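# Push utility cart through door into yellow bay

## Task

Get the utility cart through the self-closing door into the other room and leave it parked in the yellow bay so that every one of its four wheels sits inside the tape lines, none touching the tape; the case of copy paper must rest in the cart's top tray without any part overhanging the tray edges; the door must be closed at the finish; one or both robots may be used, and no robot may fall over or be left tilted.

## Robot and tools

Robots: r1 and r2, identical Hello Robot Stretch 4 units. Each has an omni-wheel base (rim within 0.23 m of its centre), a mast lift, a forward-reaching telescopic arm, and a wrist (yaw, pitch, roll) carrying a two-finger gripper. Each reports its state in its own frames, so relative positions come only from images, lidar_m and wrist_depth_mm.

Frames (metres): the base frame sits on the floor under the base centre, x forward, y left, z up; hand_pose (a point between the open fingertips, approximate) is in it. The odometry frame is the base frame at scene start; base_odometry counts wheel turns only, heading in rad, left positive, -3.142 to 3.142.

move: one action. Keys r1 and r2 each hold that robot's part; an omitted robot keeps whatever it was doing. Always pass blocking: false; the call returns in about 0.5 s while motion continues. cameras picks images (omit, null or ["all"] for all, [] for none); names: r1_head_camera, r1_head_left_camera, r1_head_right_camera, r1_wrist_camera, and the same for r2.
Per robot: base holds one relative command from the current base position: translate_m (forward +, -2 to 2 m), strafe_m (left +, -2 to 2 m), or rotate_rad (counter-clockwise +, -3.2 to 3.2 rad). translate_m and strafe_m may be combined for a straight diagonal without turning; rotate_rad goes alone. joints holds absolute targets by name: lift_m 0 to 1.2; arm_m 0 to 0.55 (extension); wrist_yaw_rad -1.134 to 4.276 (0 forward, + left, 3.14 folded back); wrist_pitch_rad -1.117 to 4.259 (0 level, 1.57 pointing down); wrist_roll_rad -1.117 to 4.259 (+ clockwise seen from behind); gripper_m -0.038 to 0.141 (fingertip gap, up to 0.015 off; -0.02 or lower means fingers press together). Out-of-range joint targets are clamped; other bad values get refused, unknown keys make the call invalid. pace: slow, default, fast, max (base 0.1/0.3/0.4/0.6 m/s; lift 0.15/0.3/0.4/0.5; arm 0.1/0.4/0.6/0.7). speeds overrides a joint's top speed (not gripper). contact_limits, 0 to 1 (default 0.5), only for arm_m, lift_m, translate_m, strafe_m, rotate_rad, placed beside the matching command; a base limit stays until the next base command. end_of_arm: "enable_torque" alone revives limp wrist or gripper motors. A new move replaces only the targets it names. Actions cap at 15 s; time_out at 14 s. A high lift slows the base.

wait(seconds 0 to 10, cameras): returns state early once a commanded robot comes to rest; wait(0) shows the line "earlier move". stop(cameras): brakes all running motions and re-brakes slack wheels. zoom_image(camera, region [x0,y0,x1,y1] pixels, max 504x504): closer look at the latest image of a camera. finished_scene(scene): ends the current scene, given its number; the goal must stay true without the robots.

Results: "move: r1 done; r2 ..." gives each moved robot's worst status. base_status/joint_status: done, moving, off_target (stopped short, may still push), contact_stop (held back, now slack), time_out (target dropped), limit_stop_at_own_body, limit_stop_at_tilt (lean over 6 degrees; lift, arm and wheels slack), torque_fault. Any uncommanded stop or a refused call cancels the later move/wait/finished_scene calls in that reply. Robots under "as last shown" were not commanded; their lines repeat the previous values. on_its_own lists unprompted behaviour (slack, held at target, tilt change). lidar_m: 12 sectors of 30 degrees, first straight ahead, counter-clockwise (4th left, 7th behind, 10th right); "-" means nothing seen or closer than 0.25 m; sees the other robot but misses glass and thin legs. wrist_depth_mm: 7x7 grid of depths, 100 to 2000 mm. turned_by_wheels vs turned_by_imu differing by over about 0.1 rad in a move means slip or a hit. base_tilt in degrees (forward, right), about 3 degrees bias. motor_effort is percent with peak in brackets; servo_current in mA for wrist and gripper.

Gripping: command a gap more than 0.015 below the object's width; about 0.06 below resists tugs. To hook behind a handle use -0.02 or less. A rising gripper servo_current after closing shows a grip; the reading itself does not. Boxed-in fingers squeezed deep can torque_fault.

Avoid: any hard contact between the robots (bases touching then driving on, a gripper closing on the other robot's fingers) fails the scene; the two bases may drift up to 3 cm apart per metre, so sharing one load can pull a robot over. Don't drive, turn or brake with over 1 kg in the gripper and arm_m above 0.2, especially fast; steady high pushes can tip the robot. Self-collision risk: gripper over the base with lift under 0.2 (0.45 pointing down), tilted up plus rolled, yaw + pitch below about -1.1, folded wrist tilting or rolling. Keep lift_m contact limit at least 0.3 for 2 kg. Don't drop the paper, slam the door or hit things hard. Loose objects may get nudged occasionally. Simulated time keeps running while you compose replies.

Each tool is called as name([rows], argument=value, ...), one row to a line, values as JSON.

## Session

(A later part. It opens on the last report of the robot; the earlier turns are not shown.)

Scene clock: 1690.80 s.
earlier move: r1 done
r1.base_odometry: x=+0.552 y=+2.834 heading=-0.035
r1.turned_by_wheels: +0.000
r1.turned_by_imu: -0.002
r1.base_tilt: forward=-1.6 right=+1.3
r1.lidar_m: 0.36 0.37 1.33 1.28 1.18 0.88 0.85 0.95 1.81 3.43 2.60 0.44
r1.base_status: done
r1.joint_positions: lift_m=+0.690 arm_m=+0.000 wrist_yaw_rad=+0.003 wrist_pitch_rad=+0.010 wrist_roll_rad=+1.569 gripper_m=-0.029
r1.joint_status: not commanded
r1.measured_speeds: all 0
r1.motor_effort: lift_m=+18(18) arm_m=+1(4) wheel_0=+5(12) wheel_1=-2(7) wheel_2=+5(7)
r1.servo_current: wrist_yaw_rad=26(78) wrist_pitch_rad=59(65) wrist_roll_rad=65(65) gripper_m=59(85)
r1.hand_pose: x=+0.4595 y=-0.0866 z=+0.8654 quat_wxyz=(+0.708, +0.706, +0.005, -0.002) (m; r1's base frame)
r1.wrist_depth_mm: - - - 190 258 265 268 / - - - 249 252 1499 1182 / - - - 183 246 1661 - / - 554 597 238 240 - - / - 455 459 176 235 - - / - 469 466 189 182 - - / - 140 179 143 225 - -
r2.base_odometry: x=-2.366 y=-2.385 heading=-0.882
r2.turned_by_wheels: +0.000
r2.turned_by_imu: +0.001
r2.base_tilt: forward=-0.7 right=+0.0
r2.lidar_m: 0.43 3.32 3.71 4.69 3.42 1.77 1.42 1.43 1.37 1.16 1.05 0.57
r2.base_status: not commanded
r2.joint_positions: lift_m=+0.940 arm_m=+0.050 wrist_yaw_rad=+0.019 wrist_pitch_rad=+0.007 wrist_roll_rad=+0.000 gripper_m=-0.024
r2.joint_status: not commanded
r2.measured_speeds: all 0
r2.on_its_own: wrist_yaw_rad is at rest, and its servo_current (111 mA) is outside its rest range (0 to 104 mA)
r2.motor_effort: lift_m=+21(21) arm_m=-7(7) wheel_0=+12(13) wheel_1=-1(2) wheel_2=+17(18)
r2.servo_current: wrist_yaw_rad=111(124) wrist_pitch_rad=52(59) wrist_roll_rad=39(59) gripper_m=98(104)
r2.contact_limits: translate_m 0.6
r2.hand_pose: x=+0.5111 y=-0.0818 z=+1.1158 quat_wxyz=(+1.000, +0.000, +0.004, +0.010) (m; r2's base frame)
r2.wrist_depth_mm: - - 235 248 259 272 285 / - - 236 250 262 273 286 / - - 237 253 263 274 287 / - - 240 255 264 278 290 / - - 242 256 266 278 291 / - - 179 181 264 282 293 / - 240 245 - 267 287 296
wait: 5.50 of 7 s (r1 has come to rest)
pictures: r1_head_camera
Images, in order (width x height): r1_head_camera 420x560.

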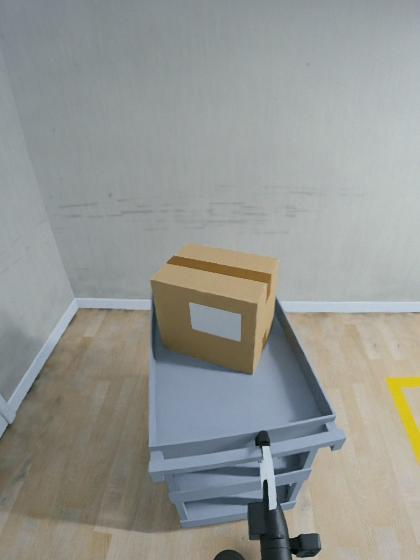

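move(r1={"base":{"strafe_m":-0.5},"pace":"slow"}, blocking=false, cameras=[])

wait(seconds=7, cameras=[])

move(r1={"base":{"rotate_rad":0.4},"pace":"slow"}, blocking=false, cameras=[])

wait(seconds=3, cameras=["r1_head_camera"])

Scene clock: 1709.50 s.
move: r1 moving
r1.base_odometry: x=+0.552 y=+2.820 heading=-0.035
r1.turned_by_wheels: +0.000
r1.turned_by_imu: +0.000
r1.base_tilt: forward=-1.6 right=+1.3
r1.lidar_m: 0.35 0.36 1.35 1.30 1.19 0.87 0.84 0.89 1.77 3.42 2.59 0.44
r1.base_status: strafe_m moving
r1.joint_positions: lift_m=+0.690 arm_m=+0.000 wrist_yaw_rad=+0.003 wrist_pitch_rad=+0.010 wrist_roll_rad=+1.569 gripper_m=-0.029
r1.joint_status: not commanded
r1.measured_speeds: translate_m=+0.000 strafe_m=-0.057 rotate_rad=+0.002 lift_m=+0.000 arm_m=+0.000 wrist_yaw_rad=+0.000 wrist_pitch_rad=+0.000 wrist_roll_rad=+0.000
r1.motor_effort: lift_m=+18(18) arm_m=+4(4) wheel_0=+8(10) wheel_1=-5(7) wheel_2=+2(3)
r1.servo_current: wrist_yaw_rad=52(52) wrist_pitch_rad=59(65) wrist_roll_rad=46(65) gripper_m=65(65)
r1.hand_pose: x=+0.4595 y=-0.0866 z=+0.8654 quat_wxyz=(+0.708, +0.706, +0.005, -0.002) (m; r1's base frame)
r1.wrist_depth_mm: - - - 193 262 268 272 / - - - 250 253 1464 1182 / - - - 184 247 1537 - / - - 574 238 241 - - / - 452 455 177 236 - - / - 469 459 189 182 - - / - 140 179 143 224 - -
r2.base_odometry: x=-2.366 y=-2.385 heading=-0.882
r2.turned_by_wheels: +0.000
r2.turned_by_imu: +0.000
r2.base_tilt: forward=-0.6 right=+0.0
r2.lidar_m: 0.44 3.29 3.68 4.68 3.43 1.75 1.45 1.43 1.41 1.14 1.02 0.58
r2.base_status: not commanded
r2.joint_positions: lift_m=+0.940 arm_m=+0.050 wrist_yaw_rad=+0.019 wrist_pitch_rad=+0.007 wrist_roll_rad=+0.000 gripper_m=-0.024
r2.joint_status: not commanded
r2.measured_speeds: all 0
r2.motor_effort: lift_m=+21(21) arm_m=-7(7) wheel_0=+12(13) wheel_1=-1(1) wheel_2=+17(18)
r2.servo_current: wrist_yaw_rad=104(117) wrist_pitch_rad=46(52) wrist_roll_rad=52(59) gripper_m=98(104)
r2.contact_limits: translate_m 0.6
r2.hand_pose: x=+0.5111 y=-0.0818 z=+1.1158 quat_wxyz=(+1.000, +0.000, +0.004, +0.010) (m; r2's base frame)
r2.wrist_depth_mm: - - 236 249 258 272 283 / - - 236 251 262 273 285 / - - 237 254 263 276 287 / - - 239 255 264 278 290 / - - 240 254 267 279 291 / - - 179 182 263 281 294 / - 240 244 - 267 287 297
pictures: none
No camera images: "cameras" was empty.

Scene clock: 1715.13 s.
earlier move: r1 done
r1.base_odometry: x=+0.535 y=+2.335 heading=-0.035
r1.turned_by_wheels: +0.000
r1.turned_by_imu: -0.002
r1.base_tilt: forward=-1.6 right=+1.3
r1.lidar_m: 0.26 0.25 0.83 1.75 1.21 0.91 0.88 1.44 1.39 2.93 2.53 0.51
r1.base_status: done
r1.joint_positions: lift_m=+0.690 arm_m=+0.000 wrist_yaw_rad=+0.003 wrist_pitch_rad=+0.010 wrist_roll_rad=+1.569 gripper_m=-0.029
r1.joint_status: not commanded
r1.measured_speeds: all 0
r1.motor_effort: lift_m=+18(18) arm_m=+3(4) wheel_0=+5(12) wheel_1=-1(8) wheel_2=+2(3)
r1.servo_current: wrist_yaw_rad=39(72) wrist_pitch_rad=65(72) wrist_roll_rad=46(72) gripper_m=65(65)
r1.hand_pose: x=+0.4595 y=-0.0866 z=+0.8654 quat_wxyz=(+0.708, +0.706, +0.005, -0.003) (m; r1's base frame)
r1.wrist_depth_mm: - - - - - 1537 1160 / - - - - - 1430 1182 / - - - 290 - 1499 1118 / - - - - 351 359 368 / - - - 193 263 1499 1281 / - - 181 190 184 1464 - / - - 163 127 198 143 -
r2.base_odometry: x=-2.366 y=-2.385 heading=-0.882
r2.turned_by_wheels: +0.000
r2.turned_by_imu: +0.001
r2.base_tilt: forward=-0.6 right=+0.0
r2.lidar_m: 0.44 3.31 3.71 4.68 3.38 1.76 1.44 1.43 1.41 1.13 1.05 0.57
r2.base_status: not commanded
r2.joint_positions: lift_m=+0.940 arm_m=+0.050 wrist_yaw_rad=+0.019 wrist_pitch_rad=+0.007 wrist_roll_rad=+0.000 gripper_m=-0.024
r2.joint_status: not commanded
r2.measured_speeds: all 0
r2.on_its_own: wrist_yaw_rad is at rest, and its servo_current (111 mA) is outside its rest range (0 to 104 mA)
r2.motor_effort: lift_m=+21(21) arm_m=-7(7) wheel_0=+12(13) wheel_1=-1(2) wheel_2=+17(18)
r2.servo_current: wrist_yaw_rad=111(124) wrist_pitch_rad=52(59) wrist_roll_rad=46(65) gripper_m=98(104)
r2.contact_limits: translate_m 0.6
r2.hand_pose: x=+0.5111 y=-0.0818 z=+1.1158 quat_wxyz=(+1.000, +0.000, +0.004, +0.010) (m; r2's base frame)
r2.wrist_depth_mm: - - 235 249 259 271 283 / - - 236 250 262 274 286 / - - 237 252 264 276 287 / - - 240 254 265 277 289 / - - 241 254 266 278 291 / - - 179 181 264 281 294 / - 241 245 - 266 286 297
wait: 5.63 of 7 s (r1 has come to rest)
pictures: none
No camera images: "cameras" was empty.

Scene clock: 1715.63 s.
move: r1 moving
r1.base_odometry: x=+0.535 y=+2.335 heading=+0.089
r1.turned_by_wheels: +0.123
r1.turned_by_imu: +0.123
r1.base_tilt: forward=-1.6 right=+1.3
r1.lidar_m: 0.25 0.25 1.80 1.77 1.10 0.89 0.88 1.37 1.63 2.92 2.35 0.48
r1.base_status: rotate_rad moving
r1.joint_positions: lift_m=+0.690 arm_m=+0.000 wrist_yaw_rad=-0.011 wrist_pitch_rad=+0.010 wrist_roll_rad=+1.569 gripper_m=-0.029
r1.joint_status: not commanded
r1.measured_speeds: translate_m=+0.000 strafe_m=+0.001 rotate_rad=+0.481 lift_m=+0.000 arm_m=+0.000 wrist_yaw_rad=-0.049 wrist_pitch_rad=+0.000 wrist_roll_rad=+0.000
r1.motor_effort: lift_m=+18(18) arm_m=+3(4) wheel_0=-14(15) wheel_1=-7(7) wheel_2=-14(14)
r1.servo_current: wrist_yaw_rad=65(65) wrist_pitch_rad=59(65) wrist_roll_rad=39(59) gripper_m=52(59)
r1.hand_pose: x=+0.4583 y=-0.0906 z=+0.8653 quat_wxyz=(+0.708, +0.706, +0.000, -0.007) (m; r1's base frame)
r1.wrist_depth_mm: - - - - - 1576 1182 / - - - 309 - 1576 1205 / - - - 251 - 1499 1138 / - - - 208 324 357 427 / - - - 182 250 1464 1255 / - - 179 - 180 1537 - / - 135 - - 198 - -
r2.base_odometry: x=-2.366 y=-2.385 heading=-0.882
r2.turned_by_wheels: +0.000
r2.turned_by_imu: +0.000
r2.base_tilt: forward=-0.6 right=+0.0
r2.lidar_m: 0.45 3.30 3.69 4.70 3.40 1.77 1.45 1.42 1.41 1.15 1.08 0.60
r2.base_status: not commanded
r2.joint_positions: lift_m=+0.940 arm_m=+0.050 wrist_yaw_rad=+0.019 wrist_pitch_rad=+0.007 wrist_roll_rad=+0.000 gripper_m=-0.024
r2.joint_status: not commanded
r2.measured_speeds: all 0
r2.motor_effort: lift_m=+21(21) arm_m=-7(7) wheel_0=+12(13) wheel_1=-1(1) wheel_2=+17(18)
r2.servo_current: wrist_yaw_rad=111(117) wrist_pitch_rad=46(52) wrist_roll_rad=39(65) gripper_m=98(104)
r2.contact_limits: translate_m 0.6
r2.hand_pose: x=+0.5111 y=-0.0818 z=+1.1158 quat_wxyz=(+1.000, +0.000, +0.004, +0.010) (m; r2's base frame)
r2.wrist_depth_mm: - - 236 250 259 271 282 / - - 236 250 260 274 285 / - - 237 254 264 276 289 / - - 239 255 265 279 290 / - - 241 255 267 278 291 / - - 179 181 264 282 296 / - 240 244 - 267 289 296
pictures: none
No camera images: "cameras" was empty.

Scene clock: 1716.70 s.
earlier move: r1 done
r1.base_odometry: x=+0.535 y=+2.335 heading=+0.365
r1.turned_by_wheels: +0.276
r1.turned_by_imu: +0.277
r1.base_tilt: forward=-1.6 right=+1.2
r1.lidar_m: 0.36 0.32 1.76 1.38 0.93 0.86 1.55 1.39 2.77 2.96 2.00 0.46
r1.base_status: done
r1.joint_positions: lift_m=+0.690 arm_m=+0.000 wrist_yaw_rad=+0.003 wrist_pitch_rad=+0.010 wrist_roll_rad=+1.569 gripper_m=-0.029
r1.joint_status: not commanded
r1.measured_speeds: all 0
r1.motor_effort: lift_m=+18(18) arm_m=-4(4) wheel_0=-3(17) wheel_1=-3(10) wheel_2=-3(16)
r1.servo_current: wrist_yaw_rad=52(91) wrist_pitch_rad=59(65) wrist_roll_rad=52(78) gripper_m=52(59)
r1.hand_pose: x=+0.4595 y=-0.0866 z=+0.8653 quat_wxyz=(+0.708, +0.706, +0.005, -0.003) (m; r1's base frame)
r1.wrist_depth_mm: - - - 220 - 1464 1182 / - - - 208 283 291 294 / - - - - 264 1618 1229 / - - - 190 251 1576 - / - 525 564 236 241 - - / - 449 439 185 230 - - / - 455 181 136 220 - -
r2.base_odometry: x=-2.366 y=-2.385 heading=-0.882
r2.turned_by_wheels: +0.000
r2.turned_by_imu: +0.000
r2.base_tilt: forward=-0.7 right=+0.0
r2.lidar_m: 0.44 3.31 3.71 4.66 3.41 1.78 1.44 1.43 1.40 1.15 1.08 0.59
r2.base_status: not commanded
r2.joint_positions: lift_m=+0.940 arm_m=+0.050 wrist_yaw_rad=+0.019 wrist_pitch_rad=+0.007 wrist_roll_rad=+0.000 gripper_m=-0.024
r2.joint_status: not commanded
r2.measured_speeds: all 0
r2.on_its_own: wrist_yaw_rad is at rest, and its servo_current (111 mA) is outside its rest range (0 to 104 mA)
r2.motor_effort: lift_m=+21(21) arm_m=-7(7) wheel_0=+12(13) wheel_1=-1(1) wheel_2=+17(18)
r2.servo_current: wrist_yaw_rad=111(117) wrist_pitch_rad=46(52) wrist_roll_rad=39(65) gripper_m=98(104)
r2.contact_limits: translate_m 0.6
r2.hand_pose: x=+0.5111 y=-0.0818 z=+1.1158 quat_wxyz=(+1.000, +0.000, +0.004, +0.010) (m; r2's base frame)
r2.wrist_depth_mm: - - 236 250 259 272 283 / - - 236 250 263 276 285 / - - 237 253 263 276 287 / - - 239 255 264 278 289 / - - 241 255 266 279 290 / - - 180 182 264 281 294 / - 241 244 - 266 289 297
wait: 1.07 of 3 s (r1 has come to rest)
pictures: r1_head_camera
Images, in order (width x height): r1_head_camera 420x560.

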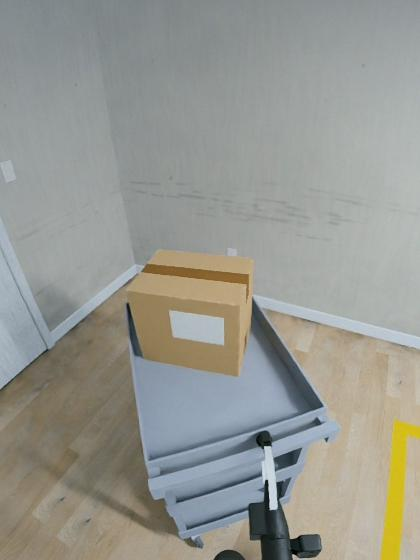

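move(r1={"base":{"strafe_m":-0.37,"translate_m":-0.12},"pace":"slow"}, blocking=false, cameras=[])

wait(seconds=7, cameras=[])

move(r1={"base":{"rotate_rad":0.5},"pace":"slow"}, blocking=false, cameras=[])

wait(seconds=3, cameras=["r1_head_camera"])

Scene clock: 1729.80 s.
move: r1 moving
r1.base_odometry: x=+0.535 y=+2.322 heading=+0.365
r1.turned_by_wheels: +0.001
r1.turned_by_imu: +0.001
r1.base_tilt: forward=-1.6 right=+1.3
r1.lidar_m: 0.34 0.33 1.79 1.41 0.97 0.87 1.52 1.35 2.73 2.94 2.01 0.48
r1.base_status: translate_m moving; strafe_m moving
r1.joint_positions: lift_m=+0.690 arm_m=+0.000 wrist_yaw_rad=+0.003 wrist_pitch_rad=+0.010 wrist_roll_rad=+1.569 gripper_m=-0.029
r1.joint_status: not commanded
r1.measured_speeds: translate_m=-0.015 strafe_m=-0.047 rotate_rad=+0.000 lift_m=+0.000 arm_m=+0.000 wrist_yaw_rad=+0.005 wrist_pitch_rad=+0.000 wrist_roll_rad=+0.000
r1.motor_effort: lift_m=+18(18) arm_m=-4(4) wheel_0=+8(9) wheel_1=-5(10) wheel_2=+7(7)
r1.servo_current: wrist_yaw_rad=46(65) wrist_pitch_rad=65(65) wrist_roll_rad=46(65) gripper_m=52(59)
r1.hand_pose: x=+0.4596 y=-0.0865 z=+0.8653 quat_wxyz=(+0.708, +0.706, +0.005, -0.003) (m; r1's base frame)
r1.wrist_depth_mm: - - - 217 - 1430 1182 / - - - 205 282 289 293 / - - - 195 262 1618 1255 / - - - 189 252 - - / - 517 554 236 240 - - / - 449 449 185 229 - - / - 459 178 136 219 - -
r2.base_odometry: x=-2.366 y=-2.385 heading=-0.882
r2.turned_by_wheels: +0.000
r2.turned_by_imu: +0.000
r2.base_tilt: forward=-0.7 right=+0.0
r2.lidar_m: 0.45 3.31 3.70 4.69 3.40 1.79 1.46 1.44 1.39 1.14 1.02 0.59
r2.base_status: not commanded
r2.joint_positions: lift_m=+0.940 arm_m=+0.050 wrist_yaw_rad=+0.019 wrist_pitch_rad=+0.007 wrist_roll_rad=+0.000 gripper_m=-0.024
r2.joint_status: not commanded
r2.measured_speeds: all 0
r2.motor_effort: lift_m=+21(21) arm_m=-7(7) wheel_0=+12(13) wheel_1=-1(1) wheel_2=+17(18)
r2.servo_current: wrist_yaw_rad=117(124) wrist_pitch_rad=46(52) wrist_roll_rad=39(59) gripper_m=98(104)
r2.contact_limits: translate_m 0.6
r2.hand_pose: x=+0.5111 y=-0.0818 z=+1.1158 quat_wxyz=(+1.000, +0.000, +0.004, +0.010) (m; r2's base frame)
r2.wrist_depth_mm: - - 234 250 259 273 285 / - - 236 251 260 274 283 / - - 237 253 263 276 286 / - - 240 254 265 278 289 / - - 242 256 267 278 290 / - - 179 182 263 282 291 / - 241 245 - 267 289 296
pictures: none
No camera images: "cameras" was empty.

Scene clock: 1734.47 s.
earlier move: r1 done
r1.base_odometry: x=+0.555 y=+1.946 heading=+0.365
r1.turned_by_wheels: +0.000
r1.turned_by_imu: -0.001
r1.base_tilt: forward=-1.6 right=+1.2
r1.lidar_m: 0.25 0.26 2.14 1.46 0.99 1.01 1.16 1.26 2.53 2.60 1.95 0.52
r1.base_status: done
r1.joint_positions: lift_m=+0.690 arm_m=+0.000 wrist_yaw_rad=+0.004 wrist_pitch_rad=+0.010 wrist_roll_rad=+1.569 gripper_m=-0.029
r1.joint_status: not commanded
r1.measured_speeds: all 0
r1.motor_effort: lift_m=+18(18) arm_m=-4(4) wheel_0=+4(11) wheel_1=-2(10) wheel_2=+5(9)
r1.servo_current: wrist_yaw_rad=65(72) wrist_pitch_rad=59(72) wrist_roll_rad=39(85) gripper_m=52(59)
r1.hand_pose: x=+0.4596 y=-0.0862 z=+0.8653 quat_wxyz=(+0.708, +0.706, +0.005, -0.002) (m; r1's base frame)
r1.wrist_depth_mm: - - - - - 1464 1205 / - - - - - 1499 1205 / - - - 256 347 1537 1160 / - - - 217 325 1464 1160 / - - - 193 259 1618 1308 / - - - 185 230 1661 - / - - 169 135 200 132 -
r2.base_odometry: x=-2.366 y=-2.385 heading=-0.882
r2.turned_by_wheels: +0.000
r2.turned_by_imu: +0.001
r2.base_tilt: forward=-0.7 right=+0.0
r2.lidar_m: 0.44 3.29 3.68 4.70 3.41 1.78 1.42 1.42 1.39 1.15 1.07 0.57
r2.base_status: not commanded
r2.joint_positions: lift_m=+0.940 arm_m=+0.050 wrist_yaw_rad=+0.019 wrist_pitch_rad=+0.007 wrist_roll_rad=+0.000 gripper_m=-0.024
r2.joint_status: not commanded
r2.measured_speeds: all 0
r2.motor_effort: lift_m=+21(21) arm_m=-7(7) wheel_0=+12(13) wheel_1=-1(2) wheel_2=+17(18)
r2.servo_current: wrist_yaw_rad=98(124) wrist_pitch_rad=46(59) wrist_roll_rad=52(65) gripper_m=98(104)
r2.contact_limits: translate_m 0.6
r2.hand_pose: x=+0.5111 y=-0.0818 z=+1.1158 quat_wxyz=(+1.000, +0.000, +0.004, +0.010) (m; r2's base frame)
r2.wrist_depth_mm: - - 236 250 259 272 283 / - - 235 250 262 273 286 / - - 236 254 263 276 287 / - - 239 254 264 278 290 / - - 241 256 267 279 290 / - - 179 182 264 281 293 / - 241 244 - 268 289 296
wait: 4.67 of 7 s (r1 has come to rest)
pictures: none
No camera images: "cameras" was empty.

Scene clock: 1734.97 s.
move: r1 moving
r1.base_odometry: x=+0.555 y=+1.946 heading=+0.489
r1.turned_by_wheels: +0.123
r1.turned_by_imu: +0.123
r1.base_tilt: forward=-1.6 right=+1.3
r1.lidar_m: 0.25 0.25 2.16 1.27 0.99 1.99 1.17 1.42 2.54 2.54 1.89 0.50
r1.base_status: rotate_rad moving
r1.joint_positions: lift_m=+0.690 arm_m=+0.000 wrist_yaw_rad=-0.011 wrist_pitch_rad=+0.010 wrist_roll_rad=+1.569 gripper_m=-0.029
r1.joint_status: not commanded
r1.measured_speeds: translate_m=-0.001 strafe_m=-0.001 rotate_rad=+0.490 lift_m=+0.000 arm_m=+0.000 wrist_yaw_rad=-0.041 wrist_pitch_rad=+0.000 wrist_roll_rad=+0.000
r1.motor_effort: lift_m=+18(18) arm_m=-1(4) wheel_0=-12(14) wheel_1=-6(6) wheel_2=-13(13)
r1.servo_current: wrist_yaw_rad=85(85) wrist_pitch_rad=65(65) wrist_roll_rad=46(72) gripper_m=52(59)
r1.hand_pose: x=+0.4583 y=-0.0905 z=+0.8653 quat_wxyz=(+0.708, +0.706, +0.000, -0.007) (m; r1's base frame)
r1.wrist_depth_mm: - - - - - 1464 1205 / - - - 287 - 1499 1229 / - - - 239 334 345 1078 / - - - 206 300 1537 1229 / - - - 186 250 1661 - / - - 195 184 181 1661 - / - - 180 148 200 134 -
r2: as last shown
r2.turned_by_imu: +0.000
r2.base_tilt: forward=-0.6 right=+0.0
r2.lidar_m: 0.44 3.32 3.66 4.70 3.40 1.76 1.44 1.42 1.37 1.13 1.06 0.57
r2.motor_effort: lift_m=+21(21) arm_m=-7(7) wheel_0=+12(13) wheel_1=-1(1) wheel_2=+17(18)
r2.servo_current: wrist_yaw_rad=111(130) wrist_pitch_rad=52(52) wrist_roll_rad=39(65) gripper_m=91(104)
r2.contact_limits: translate_m 0.6
r2.wrist_depth_mm: - - 235 250 260 272 285 / - - 236 251 262 273 285 / - - 238 253 264 276 289 / - - 239 255 264 278 290 / - - 242 255 266 278 290 / - - 179 182 264 282 296 / - 241 245 - 267 289 297
pictures: none
No camera images: "cameras" was empty.

Scene clock: 1736.17 s.
earlier move: r1 done
r1.base_odometry: x=+0.555 y=+1.946 heading=+0.865
r1.turned_by_wheels: +0.376
r1.turned_by_imu: +0.377
r1.base_tilt: forward=-1.6 right=+1.3
r1.lidar_m: 0.38 0.39 1.53 1.01 1.00 1.17 1.24 2.55 2.61 1.99 1.82 0.44
r1.base_status: done
r1.joint_positions: lift_m=+0.690 arm_m=+0.000 wrist_yaw_rad=+0.003 wrist_pitch_rad=+0.010 wrist_roll_rad=+1.569 gripper_m=-0.029
r1.joint_status: not commanded
r1.measured_speeds: all 0
r1.motor_effort: lift_m=+18(18) arm_m=+2(4) wheel_0=-4(17) wheel_1=-2(8) wheel_2=-1(16)
r1.servo_current: wrist_yaw_rad=39(98) wrist_pitch_rad=65(65) wrist_roll_rad=59(72) gripper_m=59(59)
r1.hand_pose: x=+0.4595 y=-0.0866 z=+0.8653 quat_wxyz=(+0.708, +0.706, +0.005, -0.003) (m; r1's base frame)
r1.wrist_depth_mm: - - - 174 237 244 246 / - - - 174 235 1537 1160 / - - - 234 234 1661 - / - - 517 173 235 - - / - 466 459 172 235 - - / - 535 496 185 232 - - / - 139 181 138 231 - -
r2.base_odometry: x=-2.366 y=-2.385 heading=-0.882
r2.turned_by_wheels: +0.000
r2.turned_by_imu: +0.000
r2.base_tilt: forward=-0.6 right=+0.0
r2.lidar_m: 0.42 3.31 3.68 4.70 3.42 1.79 1.43 1.43 1.41 1.14 1.03 0.57
r2.base_status: not commanded
r2.joint_positions: lift_m=+0.940 arm_m=+0.050 wrist_yaw_rad=+0.019 wrist_pitch_rad=+0.007 wrist_roll_rad=+0.000 gripper_m=-0.024
r2.joint_status: not commanded
r2.measured_speeds: all 0
r2.on_its_own: wrist_yaw_rad is at rest, and its servo_current (117 mA) is outside its rest range (0 to 104 mA)
r2.motor_effort: lift_m=+21(21) arm_m=-7(7) wheel_0=+12(13) wheel_1=-1(2) wheel_2=+18(18)
r2.servo_current: wrist_yaw_rad=117(130) wrist_pitch_rad=52(52) wrist_roll_rad=46(65) gripper_m=98(104)
r2.contact_limits: translate_m 0.6
r2.hand_pose: x=+0.5111 y=-0.0818 z=+1.1158 quat_wxyz=(+1.000, +0.000, +0.004, +0.010) (m; r2's base frame)
r2.wrist_depth_mm: - - 236 250 259 272 285 / - - 236 250 260 274 286 / - - 236 253 263 276 287 / - - 239 254 264 278 289 / - - 242 255 267 279 290 / - - 180 182 265 282 293 / - 241 244 - 268 289 296
wait: 1.20 of 3 s (r1 has come to rest)
pictures: r1_head_camera
Images, in order (width x height): r1_head_camera 420x560.

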